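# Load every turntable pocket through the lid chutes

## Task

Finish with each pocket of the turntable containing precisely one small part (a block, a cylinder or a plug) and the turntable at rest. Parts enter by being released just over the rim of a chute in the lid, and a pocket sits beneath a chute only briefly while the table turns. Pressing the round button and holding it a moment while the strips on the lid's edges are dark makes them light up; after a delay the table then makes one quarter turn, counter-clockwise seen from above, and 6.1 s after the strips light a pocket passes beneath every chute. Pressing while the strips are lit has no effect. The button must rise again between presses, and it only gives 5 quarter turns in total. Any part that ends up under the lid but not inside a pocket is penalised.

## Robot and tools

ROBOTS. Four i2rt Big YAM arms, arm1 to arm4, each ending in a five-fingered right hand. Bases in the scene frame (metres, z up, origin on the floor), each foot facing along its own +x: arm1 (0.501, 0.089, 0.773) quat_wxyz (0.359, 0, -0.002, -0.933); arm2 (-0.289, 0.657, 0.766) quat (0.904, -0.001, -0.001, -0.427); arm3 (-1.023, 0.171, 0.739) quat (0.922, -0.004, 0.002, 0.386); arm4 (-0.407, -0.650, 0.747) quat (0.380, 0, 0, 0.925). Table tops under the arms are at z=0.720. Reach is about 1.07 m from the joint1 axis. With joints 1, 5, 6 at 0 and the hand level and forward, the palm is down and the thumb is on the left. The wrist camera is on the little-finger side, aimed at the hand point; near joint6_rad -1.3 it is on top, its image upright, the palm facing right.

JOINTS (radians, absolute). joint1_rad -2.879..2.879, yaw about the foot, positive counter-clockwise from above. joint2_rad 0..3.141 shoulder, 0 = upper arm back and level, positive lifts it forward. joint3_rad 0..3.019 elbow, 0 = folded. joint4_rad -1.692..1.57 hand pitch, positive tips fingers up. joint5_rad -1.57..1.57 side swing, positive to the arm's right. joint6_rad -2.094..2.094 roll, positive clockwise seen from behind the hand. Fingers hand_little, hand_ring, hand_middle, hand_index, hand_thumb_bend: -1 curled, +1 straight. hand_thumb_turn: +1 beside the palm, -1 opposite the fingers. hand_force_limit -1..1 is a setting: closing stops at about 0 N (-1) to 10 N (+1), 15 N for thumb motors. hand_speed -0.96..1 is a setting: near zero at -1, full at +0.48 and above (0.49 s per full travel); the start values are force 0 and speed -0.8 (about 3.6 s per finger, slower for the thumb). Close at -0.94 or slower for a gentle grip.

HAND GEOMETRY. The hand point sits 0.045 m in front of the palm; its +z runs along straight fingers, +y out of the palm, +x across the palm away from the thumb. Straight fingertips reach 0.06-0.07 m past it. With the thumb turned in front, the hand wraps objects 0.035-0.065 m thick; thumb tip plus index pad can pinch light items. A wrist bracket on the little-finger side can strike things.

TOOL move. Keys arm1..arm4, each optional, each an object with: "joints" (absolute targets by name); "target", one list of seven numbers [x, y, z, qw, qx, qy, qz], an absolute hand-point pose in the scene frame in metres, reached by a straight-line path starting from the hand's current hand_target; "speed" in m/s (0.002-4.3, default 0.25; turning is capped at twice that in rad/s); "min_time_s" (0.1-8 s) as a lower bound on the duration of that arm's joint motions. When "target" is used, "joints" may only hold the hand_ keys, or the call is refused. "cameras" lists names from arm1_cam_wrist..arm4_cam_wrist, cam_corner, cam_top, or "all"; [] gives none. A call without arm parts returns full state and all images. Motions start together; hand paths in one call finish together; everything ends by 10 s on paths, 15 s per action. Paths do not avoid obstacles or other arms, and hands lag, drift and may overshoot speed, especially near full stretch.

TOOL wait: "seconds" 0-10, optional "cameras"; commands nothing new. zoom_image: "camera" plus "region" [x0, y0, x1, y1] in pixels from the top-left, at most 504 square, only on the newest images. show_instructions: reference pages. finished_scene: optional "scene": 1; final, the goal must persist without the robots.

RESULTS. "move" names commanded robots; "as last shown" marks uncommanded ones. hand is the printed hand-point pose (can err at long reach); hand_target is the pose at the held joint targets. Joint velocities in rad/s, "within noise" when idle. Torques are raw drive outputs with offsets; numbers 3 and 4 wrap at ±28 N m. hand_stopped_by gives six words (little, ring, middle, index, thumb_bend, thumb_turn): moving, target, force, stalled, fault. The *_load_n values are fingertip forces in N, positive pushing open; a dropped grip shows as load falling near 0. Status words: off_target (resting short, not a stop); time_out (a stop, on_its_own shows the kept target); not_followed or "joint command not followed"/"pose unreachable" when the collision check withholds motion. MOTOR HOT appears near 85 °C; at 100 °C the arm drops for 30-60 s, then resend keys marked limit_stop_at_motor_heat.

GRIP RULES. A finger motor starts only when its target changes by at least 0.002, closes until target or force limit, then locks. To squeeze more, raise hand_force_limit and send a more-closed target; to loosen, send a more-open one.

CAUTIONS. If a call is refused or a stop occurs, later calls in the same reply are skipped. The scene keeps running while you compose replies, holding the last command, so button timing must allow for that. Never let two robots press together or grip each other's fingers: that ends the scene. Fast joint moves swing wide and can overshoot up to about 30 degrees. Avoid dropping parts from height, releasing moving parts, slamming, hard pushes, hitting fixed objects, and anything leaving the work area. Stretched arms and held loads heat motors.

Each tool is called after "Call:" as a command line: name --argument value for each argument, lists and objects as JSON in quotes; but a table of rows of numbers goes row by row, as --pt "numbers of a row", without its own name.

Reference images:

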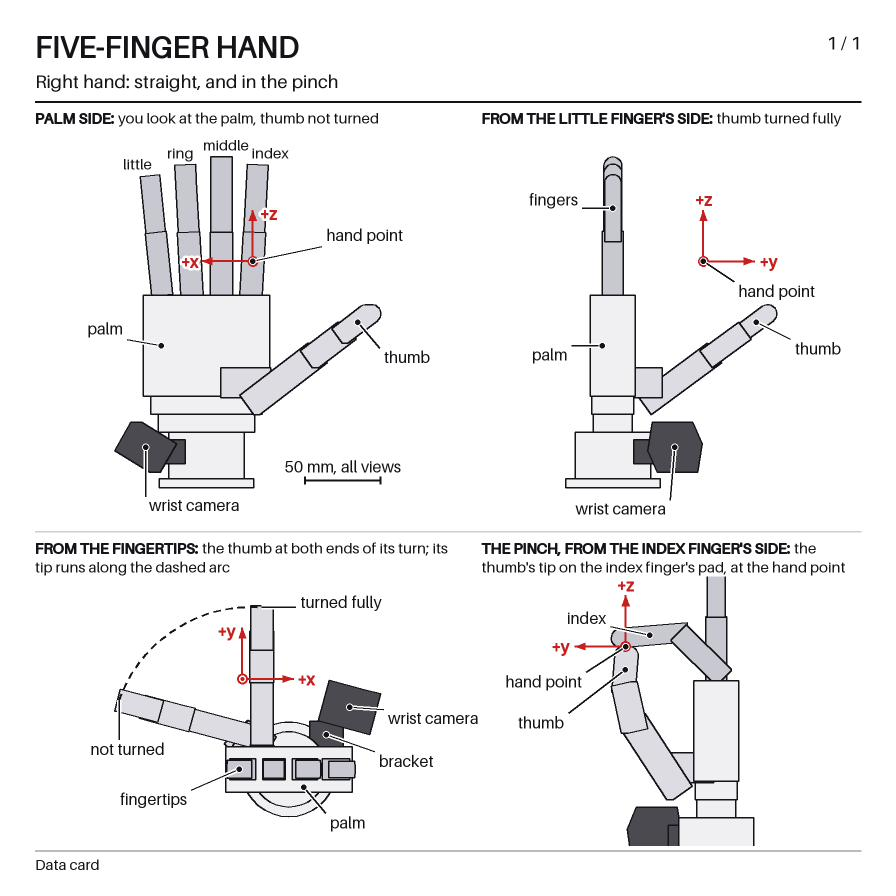

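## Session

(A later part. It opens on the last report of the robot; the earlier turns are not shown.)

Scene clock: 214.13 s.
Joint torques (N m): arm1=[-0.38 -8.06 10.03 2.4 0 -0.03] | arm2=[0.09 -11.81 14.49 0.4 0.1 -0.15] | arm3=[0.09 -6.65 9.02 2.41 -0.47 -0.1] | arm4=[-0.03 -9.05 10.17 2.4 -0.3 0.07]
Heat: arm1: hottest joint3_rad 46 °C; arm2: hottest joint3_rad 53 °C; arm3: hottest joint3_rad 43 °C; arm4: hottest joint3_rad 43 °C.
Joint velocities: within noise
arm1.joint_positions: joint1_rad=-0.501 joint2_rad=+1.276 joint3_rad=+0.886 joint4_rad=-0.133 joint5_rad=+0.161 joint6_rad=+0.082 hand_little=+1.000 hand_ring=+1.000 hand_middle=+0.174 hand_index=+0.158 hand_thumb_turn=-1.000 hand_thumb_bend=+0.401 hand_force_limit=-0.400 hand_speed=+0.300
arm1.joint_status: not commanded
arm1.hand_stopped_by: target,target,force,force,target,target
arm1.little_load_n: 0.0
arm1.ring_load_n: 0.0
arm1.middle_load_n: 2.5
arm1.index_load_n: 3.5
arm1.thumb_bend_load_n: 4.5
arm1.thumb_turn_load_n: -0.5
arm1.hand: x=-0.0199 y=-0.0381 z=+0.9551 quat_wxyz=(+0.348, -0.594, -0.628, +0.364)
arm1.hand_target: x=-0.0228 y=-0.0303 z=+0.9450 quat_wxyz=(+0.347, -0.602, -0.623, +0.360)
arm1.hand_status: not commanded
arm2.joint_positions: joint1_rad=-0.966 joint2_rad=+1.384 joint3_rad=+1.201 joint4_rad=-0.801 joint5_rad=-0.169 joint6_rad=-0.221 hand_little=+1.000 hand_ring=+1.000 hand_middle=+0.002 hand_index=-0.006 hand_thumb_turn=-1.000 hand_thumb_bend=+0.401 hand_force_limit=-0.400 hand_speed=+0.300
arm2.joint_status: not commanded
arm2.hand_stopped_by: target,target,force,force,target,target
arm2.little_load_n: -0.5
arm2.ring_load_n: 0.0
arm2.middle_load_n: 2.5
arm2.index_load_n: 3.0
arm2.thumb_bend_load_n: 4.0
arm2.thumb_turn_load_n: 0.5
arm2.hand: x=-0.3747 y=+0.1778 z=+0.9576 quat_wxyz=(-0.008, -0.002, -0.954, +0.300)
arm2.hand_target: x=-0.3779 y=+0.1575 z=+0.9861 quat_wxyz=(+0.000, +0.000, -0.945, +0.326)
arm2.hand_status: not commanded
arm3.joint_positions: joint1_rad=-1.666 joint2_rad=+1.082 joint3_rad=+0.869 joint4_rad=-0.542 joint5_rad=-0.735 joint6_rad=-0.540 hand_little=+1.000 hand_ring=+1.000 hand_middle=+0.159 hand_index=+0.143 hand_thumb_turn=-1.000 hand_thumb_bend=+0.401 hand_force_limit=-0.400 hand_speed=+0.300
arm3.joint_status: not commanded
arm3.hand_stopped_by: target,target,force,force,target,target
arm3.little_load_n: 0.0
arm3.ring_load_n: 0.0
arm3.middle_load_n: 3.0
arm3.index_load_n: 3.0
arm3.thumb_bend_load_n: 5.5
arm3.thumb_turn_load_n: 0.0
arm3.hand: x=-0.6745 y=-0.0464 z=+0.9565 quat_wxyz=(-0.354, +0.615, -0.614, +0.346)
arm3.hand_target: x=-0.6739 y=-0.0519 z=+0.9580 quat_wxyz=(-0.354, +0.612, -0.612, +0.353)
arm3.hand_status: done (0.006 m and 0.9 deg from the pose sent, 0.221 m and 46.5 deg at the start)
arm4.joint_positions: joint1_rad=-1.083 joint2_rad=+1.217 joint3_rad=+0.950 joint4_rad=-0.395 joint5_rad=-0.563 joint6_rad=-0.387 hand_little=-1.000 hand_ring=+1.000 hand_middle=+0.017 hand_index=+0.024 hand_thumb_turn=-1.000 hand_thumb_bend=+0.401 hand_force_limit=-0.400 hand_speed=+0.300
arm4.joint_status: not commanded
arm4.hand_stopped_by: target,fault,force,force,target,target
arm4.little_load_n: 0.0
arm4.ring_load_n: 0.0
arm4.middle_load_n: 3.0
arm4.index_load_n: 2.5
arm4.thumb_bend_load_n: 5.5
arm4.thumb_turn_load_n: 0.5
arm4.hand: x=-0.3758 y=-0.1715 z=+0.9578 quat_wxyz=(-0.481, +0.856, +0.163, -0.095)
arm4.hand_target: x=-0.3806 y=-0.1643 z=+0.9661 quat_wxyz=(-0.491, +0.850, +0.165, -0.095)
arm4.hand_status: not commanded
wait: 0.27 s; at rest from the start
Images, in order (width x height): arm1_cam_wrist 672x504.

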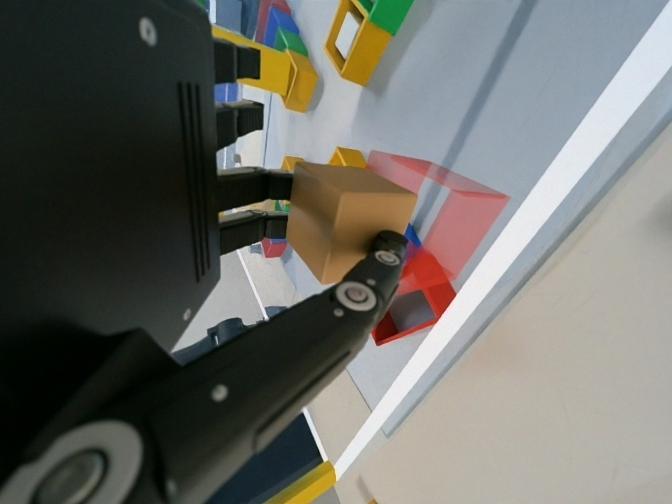

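Call:
wait --seconds 0.5

Call:
move --arm1 '{"joints": {"hand_index": 0.6, "hand_middle": 0.6}}' --arm2 '{"joints": {"hand_index": 0.6, "hand_middle": 0.6}}' --arm3 '{"joints": {"hand_index": 0.6, "hand_middle": 0.6}}' --arm4 '{"joints": {"hand_index": 0.6, "hand_middle": 0.6}}' --cameras '["all"]'

Call:
wait --seconds 0.6 --cameras '["arm1_cam_wrist", "arm2_cam_wrist", "arm3_cam_wrist", "arm4_cam_wrist"]'

Scene clock: 214.83 s.
Joint torques (N m): arm1=[-1.03 -7.94 9.66 2.36 -0.11 -0.08] | arm2=[0.03 -11.81 14.43 0.39 0.11 -0.15] | arm3=[0.15 -6.42 9.07 2.32 -0.46 -0.12] | arm4=[0.09 -9.17 10.19 2.4 -0.3 0.07]
Heat: arm1: hottest joint3_rad 46 °C; arm2: hottest joint3_rad 54 °C; arm3: hottest joint3_rad 43 °C; arm4: hottest joint3_rad 43 °C.
Joint velocities: within noise
arm1.joint_positions: joint1_rad=-0.501 joint2_rad=+1.276 joint3_rad=+0.886 joint4_rad=-0.133 joint5_rad=+0.161 joint6_rad=+0.082 hand_little=+1.000 hand_ring=+1.000 hand_middle=+0.174 hand_index=+0.158 hand_thumb_turn=-1.000 hand_thumb_bend=+0.401 hand_force_limit=-0.400 hand_speed=+0.300
arm1.joint_status: not commanded
arm1.hand_stopped_by: target,target,force,force,target,target
arm1.little_load_n: 0.0
arm1.ring_load_n: 0.0
arm1.middle_load_n: 2.5
arm1.index_load_n: 3.0
arm1.thumb_bend_load_n: 4.5
arm1.thumb_turn_load_n: 0.0
arm1.hand: x=-0.0199 y=-0.0381 z=+0.9551 quat_wxyz=(+0.348, -0.594, -0.628, +0.364)
arm1.hand_target: x=-0.0228 y=-0.0303 z=+0.9450 quat_wxyz=(+0.347, -0.602, -0.623, +0.360)
arm1.hand_status: not commanded
arm2.joint_positions: joint1_rad=-0.966 joint2_rad=+1.384 joint3_rad=+1.201 joint4_rad=-0.801 joint5_rad=-0.169 joint6_rad=-0.221 hand_little=+1.000 hand_ring=+1.000 hand_middle=+0.002 hand_index=-0.006 hand_thumb_turn=-1.000 hand_thumb_bend=+0.401 hand_force_limit=-0.400 hand_speed=+0.300
arm2.joint_status: not commanded
arm2.hand_stopped_by: target,target,force,force,target,target
arm2.little_load_n: -0.5
arm2.ring_load_n: 0.0
arm2.middle_load_n: 2.5
arm2.index_load_n: 3.0
arm2.thumb_bend_load_n: 4.0
arm2.thumb_turn_load_n: 0.5
arm2.hand: x=-0.3747 y=+0.1778 z=+0.9576 quat_wxyz=(-0.008, -0.002, -0.954, +0.300)
arm2.hand_target: x=-0.3779 y=+0.1575 z=+0.9861 quat_wxyz=(+0.000, +0.000, -0.945, +0.326)
arm2.hand_status: not commanded
arm3.joint_positions: joint1_rad=-1.666 joint2_rad=+1.082 joint3_rad=+0.869 joint4_rad=-0.542 joint5_rad=-0.735 joint6_rad=-0.540 hand_little=+1.000 hand_ring=+1.000 hand_middle=+0.159 hand_index=+0.143 hand_thumb_turn=-1.000 hand_thumb_bend=+0.401 hand_force_limit=-0.400 hand_speed=+0.300
arm3.joint_status: not commanded
arm3.hand_stopped_by: target,target,force,force,target,target
arm3.little_load_n: 0.0
arm3.ring_load_n: 0.0
arm3.middle_load_n: 3.0
arm3.index_load_n: 3.0
arm3.thumb_bend_load_n: 5.5
arm3.thumb_turn_load_n: 0.0
arm3.hand: x=-0.6745 y=-0.0464 z=+0.9565 quat_wxyz=(-0.354, +0.615, -0.614, +0.346)
arm3.hand_target: x=-0.6739 y=-0.0519 z=+0.9580 quat_wxyz=(-0.354, +0.612, -0.612, +0.353)
arm3.hand_status: done (0.006 m and 0.9 deg from the pose sent, 0.221 m and 46.5 deg at the start)
arm4.joint_positions: joint1_rad=-1.083 joint2_rad=+1.217 joint3_rad=+0.950 joint4_rad=-0.395 joint5_rad=-0.563 joint6_rad=-0.387 hand_little=-1.000 hand_ring=+1.000 hand_middle=+0.017 hand_index=+0.024 hand_thumb_turn=-1.000 hand_thumb_bend=+0.401 hand_force_limit=-0.400 hand_speed=+0.300
arm4.joint_status: not commanded
arm4.hand_stopped_by: target,fault,force,force,target,target
arm4.little_load_n: 0.0
arm4.ring_load_n: 0.0
arm4.middle_load_n: 3.0
arm4.index_load_n: 2.5
arm4.thumb_bend_load_n: 5.5
arm4.thumb_turn_load_n: 0.5
arm4.hand: x=-0.3758 y=-0.1715 z=+0.9578 quat_wxyz=(-0.481, +0.856, +0.163, -0.095)
arm4.hand_target: x=-0.3806 y=-0.1643 z=+0.9661 quat_wxyz=(-0.491, +0.850, +0.165, -0.095)
arm4.hand_status: not commanded
wait: 0.50 s; at rest by 0.07 s
pictures: none

Scene clock: 215.50 s.
Joint torques (N m): arm1=[-1.08 -7.47 9.89 2.21 -0.04 0.04] | arm2=[-0.09 -11.81 14.31 0.44 0.09 -0.15] | arm3=[0.26 -6.53 9.01 2.25 -0.45 -0.14] | arm4=[0.03 -9.17 10.18 2.26 -0.31 0.05]
Heat: arm1: hottest joint3_rad 46 °C; arm2: hottest joint3_rad 54 °C; arm3: hottest joint3_rad 43 °C; arm4: hottest joint3_rad 43 °C.
move: arm1 done; arm2 done; arm3 done; arm4 done
Joint velocities: within noise
arm1.joint_positions: joint1_rad=-0.502 joint2_rad=+1.276 joint3_rad=+0.886 joint4_rad=-0.131 joint5_rad=+0.161 joint6_rad=+0.082 hand_little=+1.000 hand_ring=+1.000 hand_middle=+0.600 hand_index=+0.600 hand_thumb_turn=-1.000 hand_thumb_bend=+0.400 hand_force_limit=-0.400 hand_speed=+0.300
arm1.joint_status: all done
arm1.hand_stopped_by: target,target,target,target,target,target
arm1.little_load_n: 0.0
arm1.ring_load_n: 0.0
arm1.middle_load_n: 0.0
arm1.index_load_n: -0.5
arm1.thumb_bend_load_n: 0.0
arm1.thumb_turn_load_n: 0.0
arm1.hand: x=-0.0205 y=-0.0380 z=+0.9557 quat_wxyz=(+0.348, -0.594, -0.627, +0.365)
arm1.hand_target: x=-0.0229 y=-0.0301 z=+0.9450 quat_wxyz=(+0.347, -0.602, -0.623, +0.360)
arm1.hand_status: not commanded
arm2.joint_positions: joint1_rad=-0.966 joint2_rad=+1.384 joint3_rad=+1.202 joint4_rad=-0.801 joint5_rad=-0.169 joint6_rad=-0.221 hand_little=+1.000 hand_ring=+1.000 hand_middle=+0.600 hand_index=+0.600 hand_thumb_turn=-1.000 hand_thumb_bend=+0.400 hand_force_limit=-0.400 hand_speed=+0.300
arm2.joint_status: all done
arm2.hand_stopped_by: target,target,target,target,target,target
arm2.little_load_n: -1.0
arm2.ring_load_n: 0.0
arm2.middle_load_n: 0.0
arm2.index_load_n: 0.0
arm2.thumb_bend_load_n: 0.0
arm2.thumb_turn_load_n: 0.0
arm2.hand: x=-0.3748 y=+0.1775 z=+0.9581 quat_wxyz=(-0.008, -0.002, -0.954, +0.301)
arm2.hand_target: x=-0.3779 y=+0.1574 z=+0.9861 quat_wxyz=(+0.000, +0.000, -0.945, +0.326)
arm2.hand_status: not commanded
arm3.joint_positions: joint1_rad=-1.666 joint2_rad=+1.082 joint3_rad=+0.869 joint4_rad=-0.540 joint5_rad=-0.735 joint6_rad=-0.540 hand_little=+1.000 hand_ring=+1.000 hand_middle=+0.600 hand_index=+0.600 hand_thumb_turn=-1.000 hand_thumb_bend=+0.400 hand_force_limit=-0.400 hand_speed=+0.300
arm3.joint_status: all done
arm3.hand_stopped_by: target,target,target,target,target,target
arm3.little_load_n: 0.0
arm3.ring_load_n: 0.0
arm3.middle_load_n: 0.0
arm3.index_load_n: 0.0
arm3.thumb_bend_load_n: 0.0
arm3.thumb_turn_load_n: 0.0
arm3.hand: x=-0.6742 y=-0.0465 z=+0.9567 quat_wxyz=(-0.355, +0.615, -0.613, +0.347)
arm3.hand_target: x=-0.6739 y=-0.0519 z=+0.9579 quat_wxyz=(-0.353, +0.612, -0.612, +0.353)
arm3.hand_status: not commanded
arm4.joint_positions: joint1_rad=-1.083 joint2_rad=+1.217 joint3_rad=+0.950 joint4_rad=-0.391 joint5_rad=-0.563 joint6_rad=-0.385 hand_little=-1.000 hand_ring=+1.000 hand_middle=+0.600 hand_index=+0.600 hand_thumb_turn=-1.000 hand_thumb_bend=+0.400 hand_force_limit=-0.400 hand_speed=+0.300
arm4.joint_status: all done
arm4.hand_stopped_by: target,fault,target,target,target,target
arm4.little_load_n: 0.0
arm4.ring_load_n: 0.0
arm4.middle_load_n: 0.0
arm4.index_load_n: 0.0
arm4.thumb_bend_load_n: 0.0
arm4.thumb_turn_load_n: 0.0
arm4.hand: x=-0.3758 y=-0.1709 z=+0.9584 quat_wxyz=(-0.482, +0.856, +0.162, -0.095)
arm4.hand_target: x=-0.3806 y=-0.1643 z=+0.9660 quat_wxyz=(-0.491, +0.850, +0.165, -0.096)
arm4.hand_status: not commanded
pictures: arm1_cam_wrist, arm2_cam_wrist, arm3_cam_wrist, arm4_cam_wrist, cam_corner, cam_top
Images, in order (width x height): arm1_cam_wrist 672x504, arm2_cam_wrist 672x504, arm3_cam_wrist 672x504, arm4_cam_wrist 672x504, cam_corner 672x504, cam_top 672x504.

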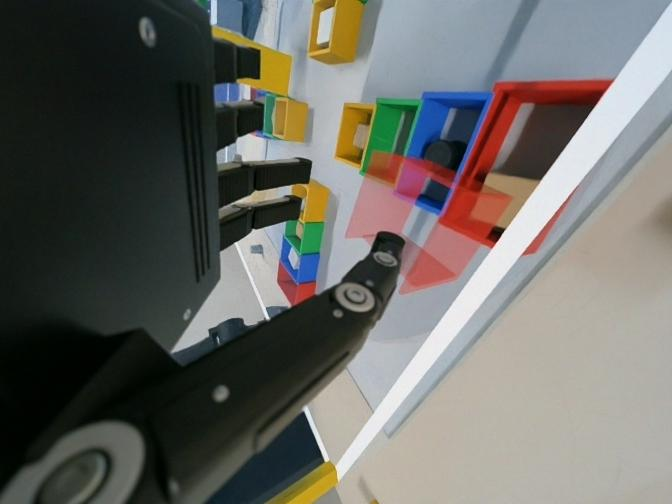

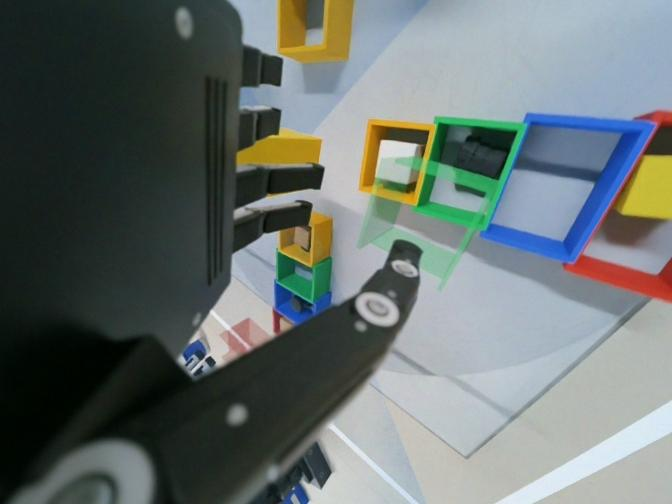

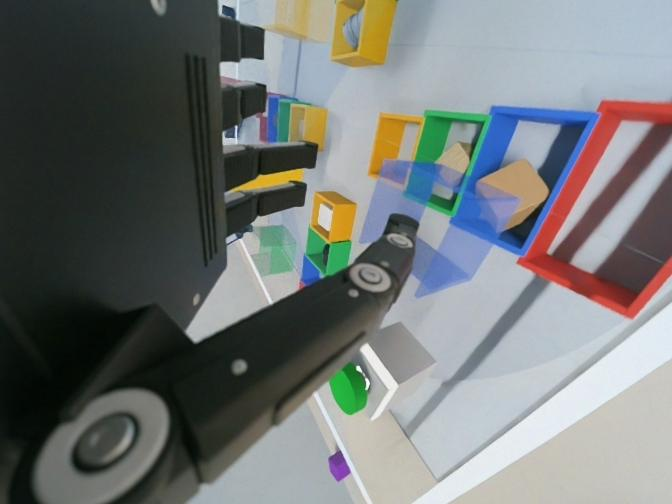

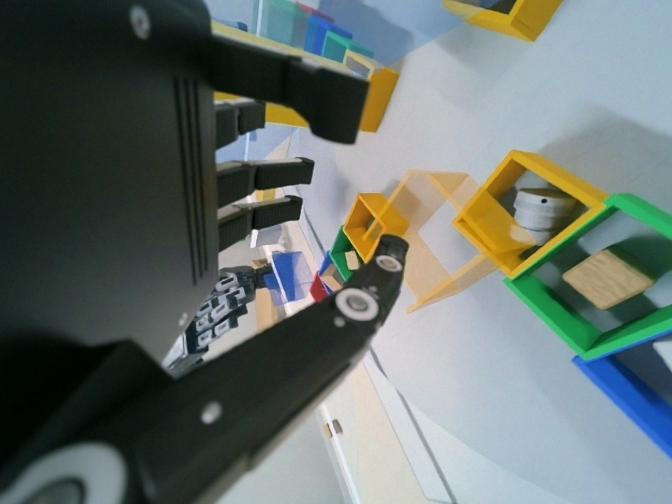

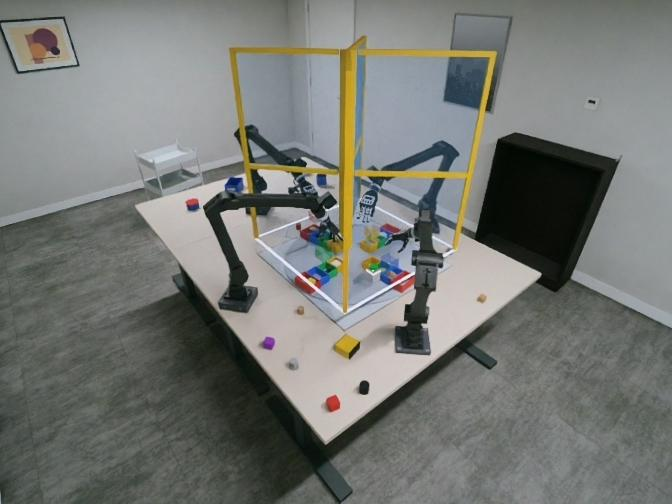

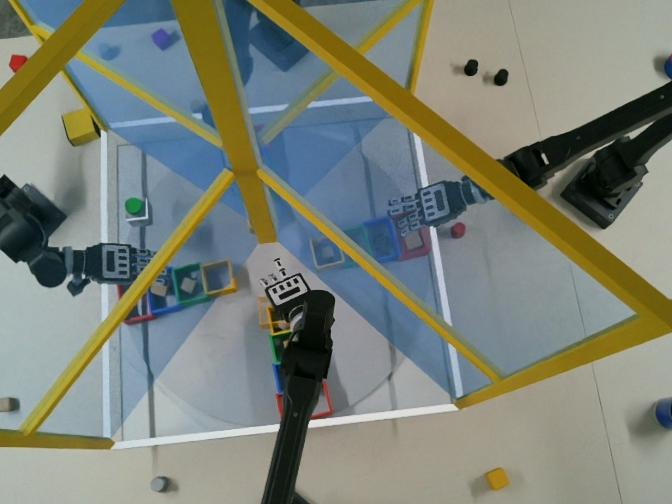

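Scene clock: 216.10 s.
Joint torques (N m): arm1=[-0.97 -8.29 9.78 2.14 -0.13 -0.01] | arm2=[0.03 -12.1 14.43 0.47 0.1 -0.16] | arm3=[-0.09 -6.83 9.03 2.33 -0.44 -0.14] | arm4=[0.03 -9.11 10.19 2.24 -0.31 0.04]
Heat: arm1: hottest joint3_rad 46 °C; arm2: hottest joint3_rad 55 °C; arm3: hottest joint3_rad 43 °C; arm4: hottest joint3_rad 43 °C.
Joint velocities: within noise
arm1.joint_positions: joint1_rad=-0.502 joint2_rad=+1.276 joint3_rad=+0.886 joint4_rad=-0.131 joint5_rad=+0.161 joint6_rad=+0.082 hand_little=+1.000 hand_ring=+1.000 hand_middle=+0.600 hand_index=+0.600 hand_thumb_turn=-1.000 hand_thumb_bend=+0.400 hand_force_limit=-0.400 hand_speed=+0.300
arm1.joint_status: all done
arm1.hand_stopped_by: target,target,target,target,target,target
arm1.little_load_n: 0.0
arm1.ring_load_n: 0.0
arm1.middle_load_n: 0.0
arm1.index_load_n: 0.0
arm1.thumb_bend_load_n: 0.0
arm1.thumb_turn_load_n: 0.0
arm1.hand: x=-0.0205 y=-0.0380 z=+0.9557 quat_wxyz=(+0.348, -0.594, -0.627, +0.365)
arm1.hand_target: x=-0.0229 y=-0.0301 z=+0.9450 quat_wxyz=(+0.347, -0.602, -0.623, +0.360)
arm1.hand_status: not commanded
arm2.joint_positions: joint1_rad=-0.966 joint2_rad=+1.384 joint3_rad=+1.202 joint4_rad=-0.801 joint5_rad=-0.169 joint6_rad=-0.221 hand_little=+1.000 hand_ring=+1.000 hand_middle=+0.600 hand_index=+0.600 hand_thumb_turn=-1.000 hand_thumb_bend=+0.400 hand_force_limit=-0.400 hand_speed=+0.300
arm2.joint_status: all done
arm2.hand_stopped_by: target,target,target,target,target,target
arm2.little_load_n: -1.0
arm2.ring_load_n: 0.0
arm2.middle_load_n: 0.0
arm2.index_load_n: 0.0
arm2.thumb_bend_load_n: -0.5
arm2.thumb_turn_load_n: 0.0
arm2.hand: x=-0.3748 y=+0.1775 z=+0.9581 quat_wxyz=(-0.008, -0.002, -0.954, +0.301)
arm2.hand_target: x=-0.3779 y=+0.1574 z=+0.9861 quat_wxyz=(+0.000, +0.000, -0.945, +0.326)
arm2.hand_status: not commanded
arm3.joint_positions: joint1_rad=-1.666 joint2_rad=+1.082 joint3_rad=+0.869 joint4_rad=-0.540 joint5_rad=-0.735 joint6_rad=-0.540 hand_little=+1.000 hand_ring=+1.000 hand_middle=+0.600 hand_index=+0.600 hand_thumb_turn=-1.000 hand_thumb_bend=+0.400 hand_force_limit=-0.400 hand_speed=+0.300
arm3.joint_status: all done
arm3.hand_stopped_by: target,target,target,target,target,target
arm3.little_load_n: 0.0
arm3.ring_load_n: 0.0
arm3.middle_load_n: 0.0
arm3.index_load_n: 0.0
arm3.thumb_bend_load_n: 0.5
arm3.thumb_turn_load_n: 0.0
arm3.hand: x=-0.6742 y=-0.0465 z=+0.9567 quat_wxyz=(-0.355, +0.615, -0.613, +0.347)
arm3.hand_target: x=-0.6739 y=-0.0519 z=+0.9579 quat_wxyz=(-0.353, +0.612, -0.612, +0.353)
arm3.hand_status: not commanded
arm4.joint_positions: joint1_rad=-1.083 joint2_rad=+1.217 joint3_rad=+0.950 joint4_rad=-0.391 joint5_rad=-0.563 joint6_rad=-0.385 hand_little=-1.000 hand_ring=+1.000 hand_middle=+0.600 hand_index=+0.600 hand_thumb_turn=-1.000 hand_thumb_bend=+0.400 hand_force_limit=-0.400 hand_speed=+0.300
arm4.joint_status: all done
arm4.hand_stopped_by: target,fault,target,target,target,target
arm4.little_load_n: 0.0
arm4.ring_load_n: 0.0
arm4.middle_load_n: 0.0
arm4.index_load_n: 0.0
arm4.thumb_bend_load_n: 0.0
arm4.thumb_turn_load_n: 0.0
arm4.hand: x=-0.3758 y=-0.1709 z=+0.9584 quat_wxyz=(-0.482, +0.856, +0.162, -0.095)
arm4.hand_target: x=-0.3806 y=-0.1643 z=+0.9660 quat_wxyz=(-0.491, +0.850, +0.165, -0.096)
arm4.hand_status: not commanded
wait: 0.60 s; at rest by 0.27 s
Images, in order (width x height): arm1_cam_wrist 672x504, arm2_cam_wrist 672x504, arm3_cam_wrist 672x504, arm4_cam_wrist 672x504.

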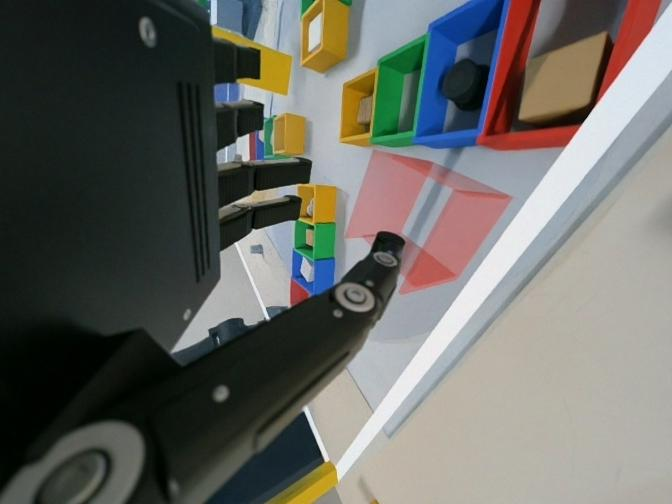

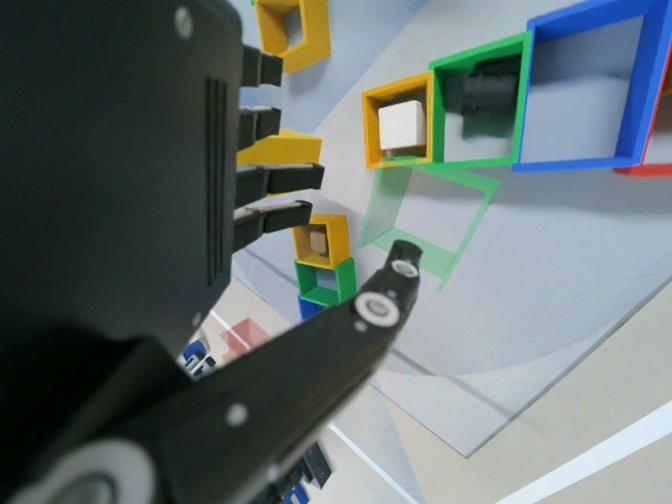

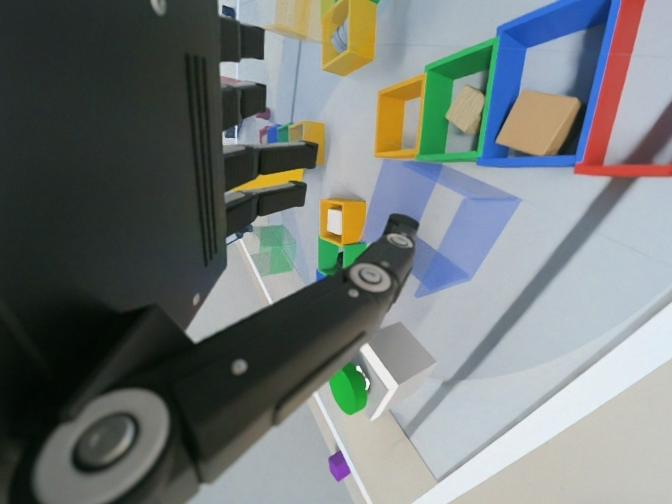

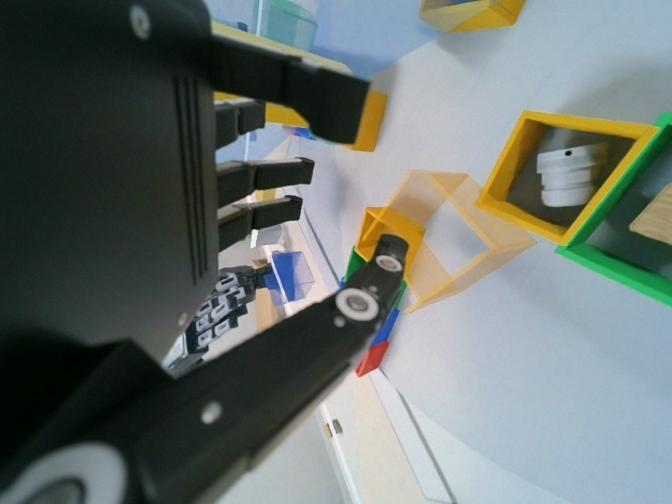

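Call:
move --arm1 '{"target": [0.0, -0.030, 1.02, 0.3474, -0.6016, -0.623, 0.3597], "speed": 0.3}' --arm2 '{"target": [-0.379, 0.175, 1.05, 0, 0, 0.9455, -0.3256], "speed": 0.3}' --arm3 '{"target": [-0.69, -0.052, 1.02, 0.3536, -0.6124, 0.6124, -0.3536], "speed": 0.3}' --arm4 '{"target": [-0.3806, -0.18, 1.03, 0.4909, -0.8501, -0.1652, 0.0954], "speed": 0.3}'

Call:
move --arm1 '{"joints": {"joint2_rad": 0.62, "joint3_rad": 1.35, "joint4_rad": -1.25, "joint5_rad": 0, "joint6_rad": 0, "hand_index": 0.8, "hand_middle": 0.8}, "min_time_s": 2.5}' --arm2 '{"joints": {"joint2_rad": 0.62, "joint3_rad": 1.35, "joint4_rad": -1.25, "joint5_rad": 0, "joint6_rad": 0, "hand_index": 0.8, "hand_middle": 0.8}, "min_time_s": 2.5}' --arm3 '{"joints": {"joint2_rad": 0.62, "joint3_rad": 1.35, "joint4_rad": -1.25, "joint5_rad": 0, "joint6_rad": 0, "hand_index": 0.8, "hand_middle": 0.8}, "min_time_s": 2.5}' --arm4 '{"joints": {"joint2_rad": 0.62, "joint3_rad": 1.35, "joint4_rad": -1.25, "joint5_rad": 0, "joint6_rad": 0, "hand_index": 0.8, "hand_middle": 0.8}, "min_time_s": 2.5}' --cameras '["cam_top"]'

Call:
move --arm1 '{"joints": {"joint1_rad": 1.01}, "min_time_s": 3}' --arm2 '{"joints": {"joint1_rad": -2.23}, "min_time_s": 2.5}' --arm3 '{"joints": {"joint1_rad": -2.43}, "min_time_s": 2}' --arm4 '{"joints": {"joint1_rad": 0.47}, "min_time_s": 3}' --cameras '["arm1_cam_wrist", "arm2_cam_wrist", "arm3_cam_wrist", "arm4_cam_wrist"]'

Scene clock: 218.07 s.
Joint torques (N m): arm1=[0.32 -8.29 14.82 0.88 0.09 0.05] | arm2=[-0.79 -12.1 13.61 0.38 -0.18 -0.29] | arm3=[-0.26 -5.48 12.01 1.26 -0.47 -0.2] | arm4=[-0.85 -8.06 12.51 1.39 -0.38 -0.04]
Heat: arm1: hottest joint3_rad 46 °C; arm2: hottest joint3_rad 56 °C; arm3: hottest joint3_rad 43 °C; arm4: hottest joint3_rad 43 °C.
move: arm1 off_target; arm2 off_target; arm3 off_target; arm4 off_target
Joint velocities: within noise
arm1.joint_positions: joint1_rad=-0.502 joint2_rad=+1.157 joint3_rad=+0.932 joint4_rad=-0.330 joint5_rad=+0.169 joint6_rad=+0.087 hand_little=+1.000 hand_ring=+1.000 hand_middle=+0.600 hand_index=+0.600 hand_thumb_turn=-1.000 hand_thumb_bend=+0.400 hand_force_limit=-0.400 hand_speed=+0.300
arm1.joint_status: not commanded
arm1.hand_stopped_by: target,target,target,target,target,target
arm1.little_load_n: 0.0
arm1.ring_load_n: 0.0
arm1.middle_load_n: 0.0
arm1.index_load_n: 0.0
arm1.thumb_bend_load_n: 0.0
arm1.thumb_turn_load_n: 0.5
arm1.hand: x=+0.0106 y=-0.0291 z=+1.0005 quat_wxyz=(+0.342, -0.601, -0.632, +0.351)
arm1.hand_target: x=+0.0006 y=-0.0298 z=+1.0201 quat_wxyz=(+0.348, -0.601, -0.623, +0.360)
arm1.hand_status: off_target (0.022 m and 1.6 deg from the pose sent, 0.068 m and 1.2 deg at the start)
arm2.joint_positions: joint1_rad=-0.966 joint2_rad=+1.343 joint3_rad=+1.331 joint4_rad=-0.968 joint5_rad=-0.169 joint6_rad=-0.221 hand_little=+1.000 hand_ring=+1.000 hand_middle=+0.600 hand_index=+0.600 hand_thumb_turn=-1.000 hand_thumb_bend=+0.400 hand_force_limit=-0.400 hand_speed=+0.300
arm2.joint_status: not commanded
arm2.hand_stopped_by: target,target,target,target,target,target
arm2.little_load_n: 0.0
arm2.ring_load_n: 0.0
arm2.middle_load_n: 0.0
arm2.index_load_n: 0.0
arm2.thumb_bend_load_n: 0.0
arm2.thumb_turn_load_n: 0.0
arm2.hand: x=-0.3725 y=+0.1860 z=+1.0229 quat_wxyz=(-0.007, -0.002, -0.953, +0.303)
arm2.hand_target: x=-0.3786 y=+0.1761 z=+1.0499 quat_wxyz=(+0.000, +0.000, -0.945, +0.326)
arm2.hand_status: off_target (0.030 m and 2.9 deg from the pose sent, 0.092 m and 3.1 deg at the start)
arm3.joint_positions: joint1_rad=-1.699 joint2_rad=+1.034 joint3_rad=+0.965 joint4_rad=-0.725 joint5_rad=-0.764 joint6_rad=-0.565 hand_little=+1.000 hand_ring=+1.000 hand_middle=+0.600 hand_index=+0.600 hand_thumb_turn=-1.000 hand_thumb_bend=+0.400 hand_force_limit=-0.400 hand_speed=+0.300
arm3.joint_status: not commanded
arm3.hand_stopped_by: target,target,target,target,target,target
arm3.little_load_n: 0.0
arm3.ring_load_n: 0.0
arm3.middle_load_n: 0.0
arm3.index_load_n: 0.0
arm3.thumb_bend_load_n: 0.0
arm3.thumb_turn_load_n: 0.0
arm3.hand: x=-0.6915 y=-0.0398 z=+1.0024 quat_wxyz=(-0.359, +0.613, -0.618, +0.337)
arm3.hand_target: x=-0.6903 y=-0.0515 z=+1.0198 quat_wxyz=(-0.353, +0.612, -0.612, +0.354)
arm3.hand_status: off_target (0.021 m and 2.1 deg from the pose sent, 0.065 m and 0.8 deg at the start)
arm4.joint_positions: joint1_rad=-1.083 joint2_rad=+1.143 joint3_rad=+1.037 joint4_rad=-0.560 joint5_rad=-0.570 joint6_rad=-0.385 hand_little=-1.000 hand_ring=+1.000 hand_middle=+0.600 hand_index=+0.600 hand_thumb_turn=-1.000 hand_thumb_bend=+0.400 hand_force_limit=-0.400 hand_speed=+0.300
arm4.joint_status: not commanded
arm4.hand_stopped_by: target,fault,target,target,target,target
arm4.little_load_n: 0.0
arm4.ring_load_n: 0.0
arm4.middle_load_n: 0.0
arm4.index_load_n: 0.0
arm4.thumb_bend_load_n: 0.0
arm4.thumb_turn_load_n: 0.0
arm4.hand: x=-0.3822 y=-0.1884 z=+1.0121 quat_wxyz=(-0.480, +0.856, +0.163, -0.099)
arm4.hand_target: x=-0.3807 y=-0.1806 z=+1.0299 quat_wxyz=(-0.491, +0.850, +0.165, -0.095)
arm4.hand_status: off_target (0.020 m and 1.5 deg from the pose sent, 0.072 m and 1.2 deg at the start)
pictures: none

Scene clock: 221.17 s.
Joint torques (N m): arm1=[0.09 1.26 13.12 1.16 -0.13 -0.13] | arm2=[-1.03 2.26 9.2 0.8 0.19 -0.04] | arm3=[-0.73 2.37 10.1 1.87 0.06 -0.05] | arm4=[-0.85 1.38 10.66 1.62 0.05 0.04]
Heat: arm1: hottest joint3_rad 47 °C; arm2: hottest joint3_rad 56 °C; arm3: hottest joint3_rad 44 °C; arm4: hottest joint3_rad 44 °C.
move: arm1 done; arm2 done; arm3 done; arm4 done
Joint velocities: within noise
arm1.joint_positions: joint1_rad=-0.502 joint2_rad=+0.620 joint3_rad=+1.313 joint4_rad=-1.238 joint5_rad=+0.002 joint6_rad=+0.008 hand_little=+1.000 hand_ring=+1.000 hand_middle=+0.800 hand_index=+0.800 hand_thumb_turn=-1.000 hand_thumb_bend=+0.400 hand_force_limit=-0.400 hand_speed=+0.300
arm1.joint_status: all done
arm1.hand_stopped_by: target,target,target,target,target,target
arm1.little_load_n: 0.0
arm1.ring_load_n: 0.0
arm1.middle_load_n: 0.0
arm1.index_load_n: 0.0
arm1.thumb_bend_load_n: 0.0
arm1.thumb_turn_load_n: 0.0
arm1.hand: x=+0.2693 y=+0.0045 z=+1.2327 quat_wxyz=(+0.302, -0.544, -0.680, +0.387)
arm1.hand_target: x=+0.2736 y=+0.0063 z=+1.2481 quat_wxyz=(+0.310, -0.538, -0.677, +0.394)
arm1.hand_status: not commanded
arm2.joint_positions: joint1_rad=-0.966 joint2_rad=+0.615 joint3_rad=+1.331 joint4_rad=-1.243 joint5_rad=-0.004 joint6_rad=-0.017 hand_little=+1.000 hand_ring=+1.000 hand_middle=+0.800 hand_index=+0.800 hand_thumb_turn=-1.000 hand_thumb_bend=+0.400 hand_force_limit=-0.400 hand_speed=+0.300
arm2.joint_status: all done
arm2.hand_stopped_by: target,target,target,target,target,target
arm2.little_load_n: 0.0
arm2.ring_load_n: 0.0
arm2.middle_load_n: 0.0
arm2.index_load_n: 0.0
arm2.thumb_bend_load_n: 0.0
arm2.thumb_turn_load_n: 0.0
arm2.hand: x=-0.3263 y=+0.4180 z=+1.2346 quat_wxyz=(+0.071, -0.112, -0.859, +0.495)
arm2.hand_target: x=-0.3275 y=+0.4188 z=+1.2415 quat_wxyz=(+0.071, -0.123, -0.856, +0.498)
arm2.hand_status: not commanded
arm3.joint_positions: joint1_rad=-1.699 joint2_rad=+0.620 joint3_rad=+1.313 joint4_rad=-1.242 joint5_rad=-0.002 joint6_rad=-0.011 hand_little=+1.000 hand_ring=+1.000 hand_middle=+0.800 hand_index=+0.800 hand_thumb_turn=-1.000 hand_thumb_bend=+0.400 hand_force_limit=-0.400 hand_speed=+0.300
arm3.joint_status: all done
arm3.hand_stopped_by: target,target,target,target,target,target
arm3.little_load_n: 0.0
arm3.ring_load_n: 0.0
arm3.middle_load_n: 0.0
arm3.index_load_n: 0.0
arm3.thumb_bend_load_n: 0.0
arm3.thumb_turn_load_n: 0.0
arm3.hand: x=-0.8489 y=+0.0020 z=+1.1992 quat_wxyz=(-0.156, +0.291, -0.820, +0.467)
arm3.hand_target: x=-0.8535 y=+0.0024 z=+1.2159 quat_wxyz=(-0.158, +0.277, -0.818, +0.479)
arm3.hand_status: not commanded
arm4.joint_positions: joint1_rad=-1.083 joint2_rad=+0.617 joint3_rad=+1.315 joint4_rad=-1.245 joint5_rad=-0.002 joint6_rad=-0.012 hand_little=-1.000 hand_ring=+1.000 hand_middle=+0.800 hand_index=+0.800 hand_thumb_turn=-1.000 hand_thumb_bend=+0.400 hand_force_limit=-0.400 hand_speed=+0.300
arm4.joint_status: all done
arm4.hand_stopped_by: target,fault,target,target,target,target
arm4.little_load_n: 0.0
arm4.ring_load_n: 0.0
arm4.middle_load_n: 0.0
arm4.index_load_n: 0.0
arm4.thumb_bend_load_n: 0.0
arm4.thumb_turn_load_n: 0.0
arm4.hand: x=-0.3656 y=-0.4091 z=+1.2059 quat_wxyz=(-0.484, +0.863, -0.121, +0.073)
arm4.hand_target: x=-0.3665 y=-0.4107 z=+1.2216 quat_wxyz=(-0.496, +0.856, -0.126, +0.072)
arm4.hand_status: not commanded
Images, in order (width x height): cam_top 672x504.

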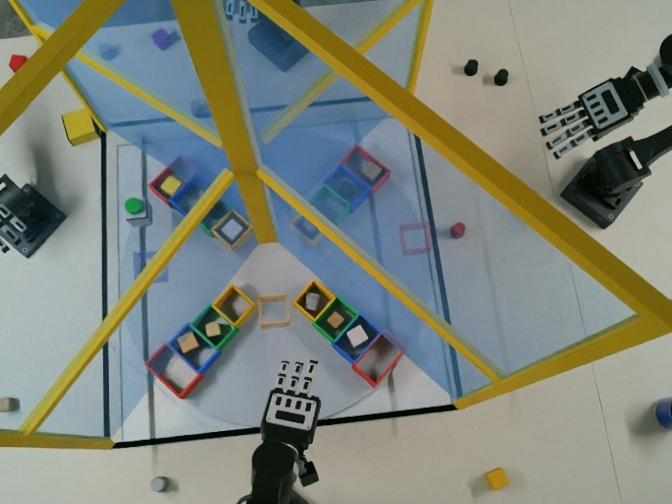

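Scene clock: 224.57 s.
Joint torques (N m): arm1=[1.85 0.79 12.68 1.28 -0.09 -0.19] | arm2=[-0.85 2.2 9.17 0.76 0.14 -0.03] | arm3=[-0.56 2.67 10.19 1.69 0.03 -0.04] | arm4=[-0.15 1.49 10.62 1.59 0 0.04]
Heat: arm1: hottest joint3_rad 46 °C; arm2: hottest joint3_rad 56 °C; arm3: hottest joint3_rad 44 °C; arm4: hottest joint3_rad 44 °C.
move: arm1 done; arm2 done; arm3 done; arm4 done
Joint velocities: within noise
arm1.joint_positions: joint1_rad=+0.997 joint2_rad=+0.620 joint3_rad=+1.313 joint4_rad=-1.238 joint5_rad=+0.001 joint6_rad=+0.008 hand_little=+1.000 hand_ring=+1.000 hand_middle=+0.800 hand_index=+0.800 hand_thumb_turn=-1.000 hand_thumb_bend=+0.400 hand_force_limit=-0.400 hand_speed=+0.300
arm1.joint_status: all done
arm1.hand_stopped_by: target,target,target,target,target,target
arm1.little_load_n: 0.0
arm1.ring_load_n: 0.0
arm1.middle_load_n: 0.0
arm1.index_load_n: 0.0
arm1.thumb_bend_load_n: 0.0
arm1.thumb_turn_load_n: 0.0
arm1.hand: x=+0.5705 y=-0.1464 z=+1.2336 quat_wxyz=(-0.041, +0.066, -0.868, +0.491)
arm1.hand_target: x=+0.5725 y=-0.1409 z=+1.2490 quat_wxyz=(-0.044, +0.075, -0.861, +0.501)
arm1.hand_status: not commanded
arm2.joint_positions: joint1_rad=-2.224 joint2_rad=+0.615 joint3_rad=+1.331 joint4_rad=-1.243 joint5_rad=-0.002 joint6_rad=-0.016 hand_little=+1.000 hand_ring=+1.000 hand_middle=+0.800 hand_index=+0.800 hand_thumb_turn=-1.000 hand_thumb_bend=+0.400 hand_force_limit=-0.400 hand_speed=+0.300
arm2.joint_status: all done
arm2.hand_stopped_by: target,target,target,target,target,target
arm2.little_load_n: 0.0
arm2.ring_load_n: 0.0
arm2.middle_load_n: 0.0
arm2.index_load_n: 0.0
arm2.thumb_bend_load_n: 0.0
arm2.thumb_turn_load_n: 0.0
arm2.hand: x=-0.5291 y=+0.6196 z=+1.2340 quat_wxyz=(+0.348, -0.597, -0.629, +0.358)
arm2.hand_target: x=-0.5287 y=+0.6207 z=+1.2409 quat_wxyz=(+0.348, -0.603, -0.620, +0.361)
arm2.hand_status: not commanded
arm3.joint_positions: joint1_rad=-2.416 joint2_rad=+0.620 joint3_rad=+1.313 joint4_rad=-1.242 joint5_rad=+0.000 joint6_rad=-0.011 hand_little=+1.000 hand_ring=+1.000 hand_middle=+0.800 hand_index=+0.800 hand_thumb_turn=-1.000 hand_thumb_bend=+0.400 hand_force_limit=-0.400 hand_speed=+0.300
arm3.joint_status: all done
arm3.hand_stopped_by: target,target,target,target,target,target
arm3.little_load_n: 0.0
arm3.ring_load_n: 0.0
arm3.middle_load_n: 0.0
arm3.index_load_n: 0.0
arm3.thumb_bend_load_n: 0.0
arm3.thumb_turn_load_n: 0.0
arm3.hand: x=-1.0063 y=-0.0698 z=+1.2000 quat_wxyz=(+0.016, -0.018, -0.870, +0.493)
arm3.hand_target: x=-1.0088 y=-0.0663 z=+1.2167 quat_wxyz=(+0.017, -0.029, -0.862, +0.506)
arm3.hand_status: not commanded
arm4.joint_positions: joint1_rad=+0.459 joint2_rad=+0.617 joint3_rad=+1.315 joint4_rad=-1.245 joint5_rad=-0.001 joint6_rad=-0.011 hand_little=-1.000 hand_ring=+1.000 hand_middle=+0.800 hand_index=+0.800 hand_thumb_turn=-1.000 hand_thumb_bend=+0.400 hand_force_limit=-0.400 hand_speed=+0.300
arm4.joint_status: all done
arm4.hand_stopped_by: target,fault,target,target,target,target
arm4.little_load_n: 0.0
arm4.ring_load_n: 0.0
arm4.middle_load_n: 0.0
arm4.index_load_n: 0.0
arm4.thumb_bend_load_n: 0.0
arm4.thumb_turn_load_n: 0.0
arm4.hand: x=-0.6461 y=-0.6019 z=+1.2060 quat_wxyz=(-0.399, +0.704, +0.514, -0.285)
arm4.hand_target: x=-0.6450 y=-0.6055 z=+1.2217 quat_wxyz=(-0.405, +0.699, +0.510, -0.296)
arm4.hand_status: not commanded
Images, in order (width x height): arm1_cam_wrist 672x504, arm2_cam_wrist 672x504, arm3_cam_wrist 672x504, arm4_cam_wrist 672x504.

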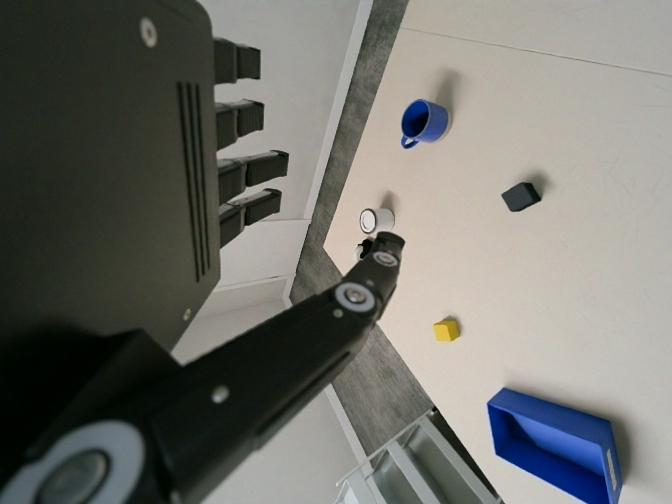

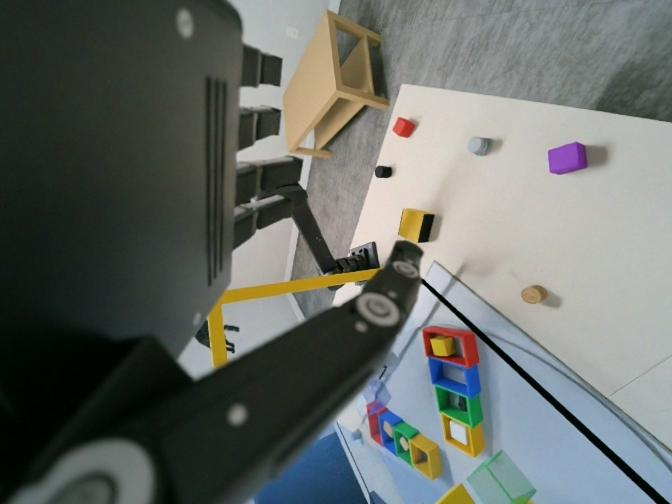

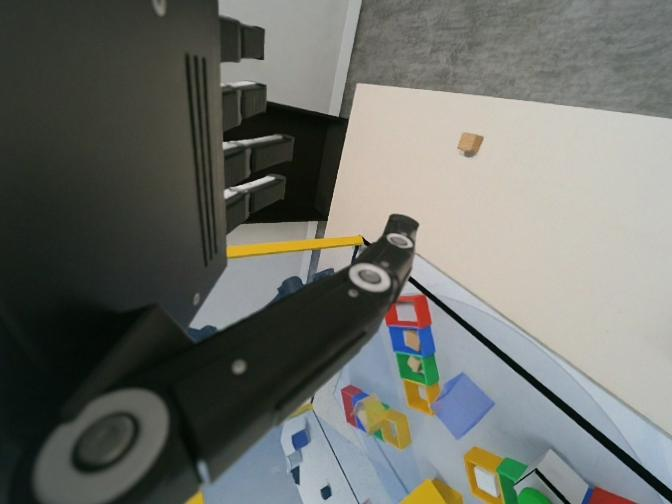

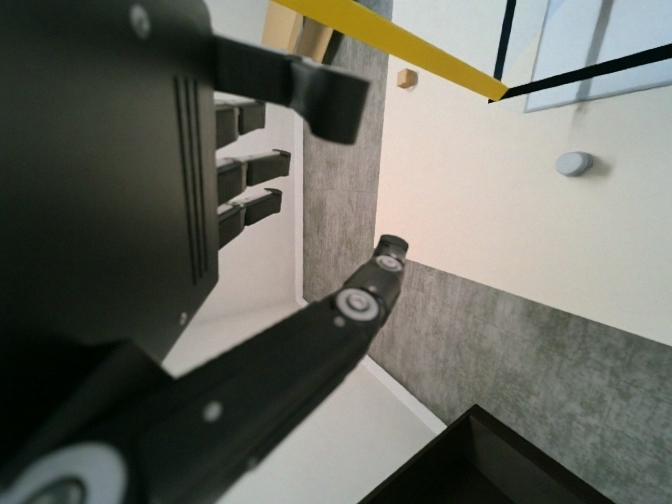

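Call:
zoom_image --camera "arm1_cam_wrist" --region '[420, 160, 560, 360]'

Call:
zoom_image --camera "arm2_cam_wrist" --region '[440, 120, 620, 320]'

Scaled by 2.520 from the camera's image (finer frame: 960x720).

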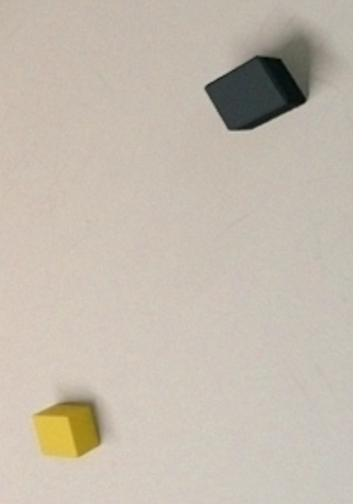

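Scaled by 2.520 from the camera's image (finer frame: 960x720).

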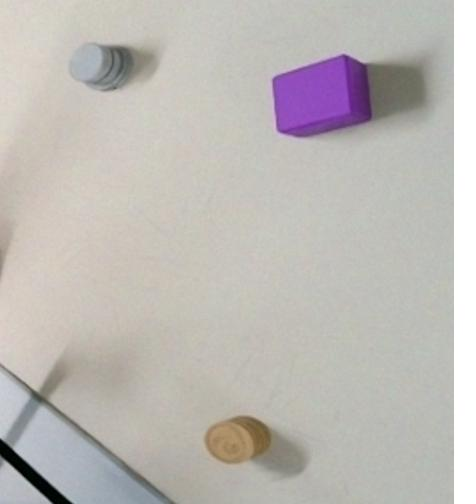

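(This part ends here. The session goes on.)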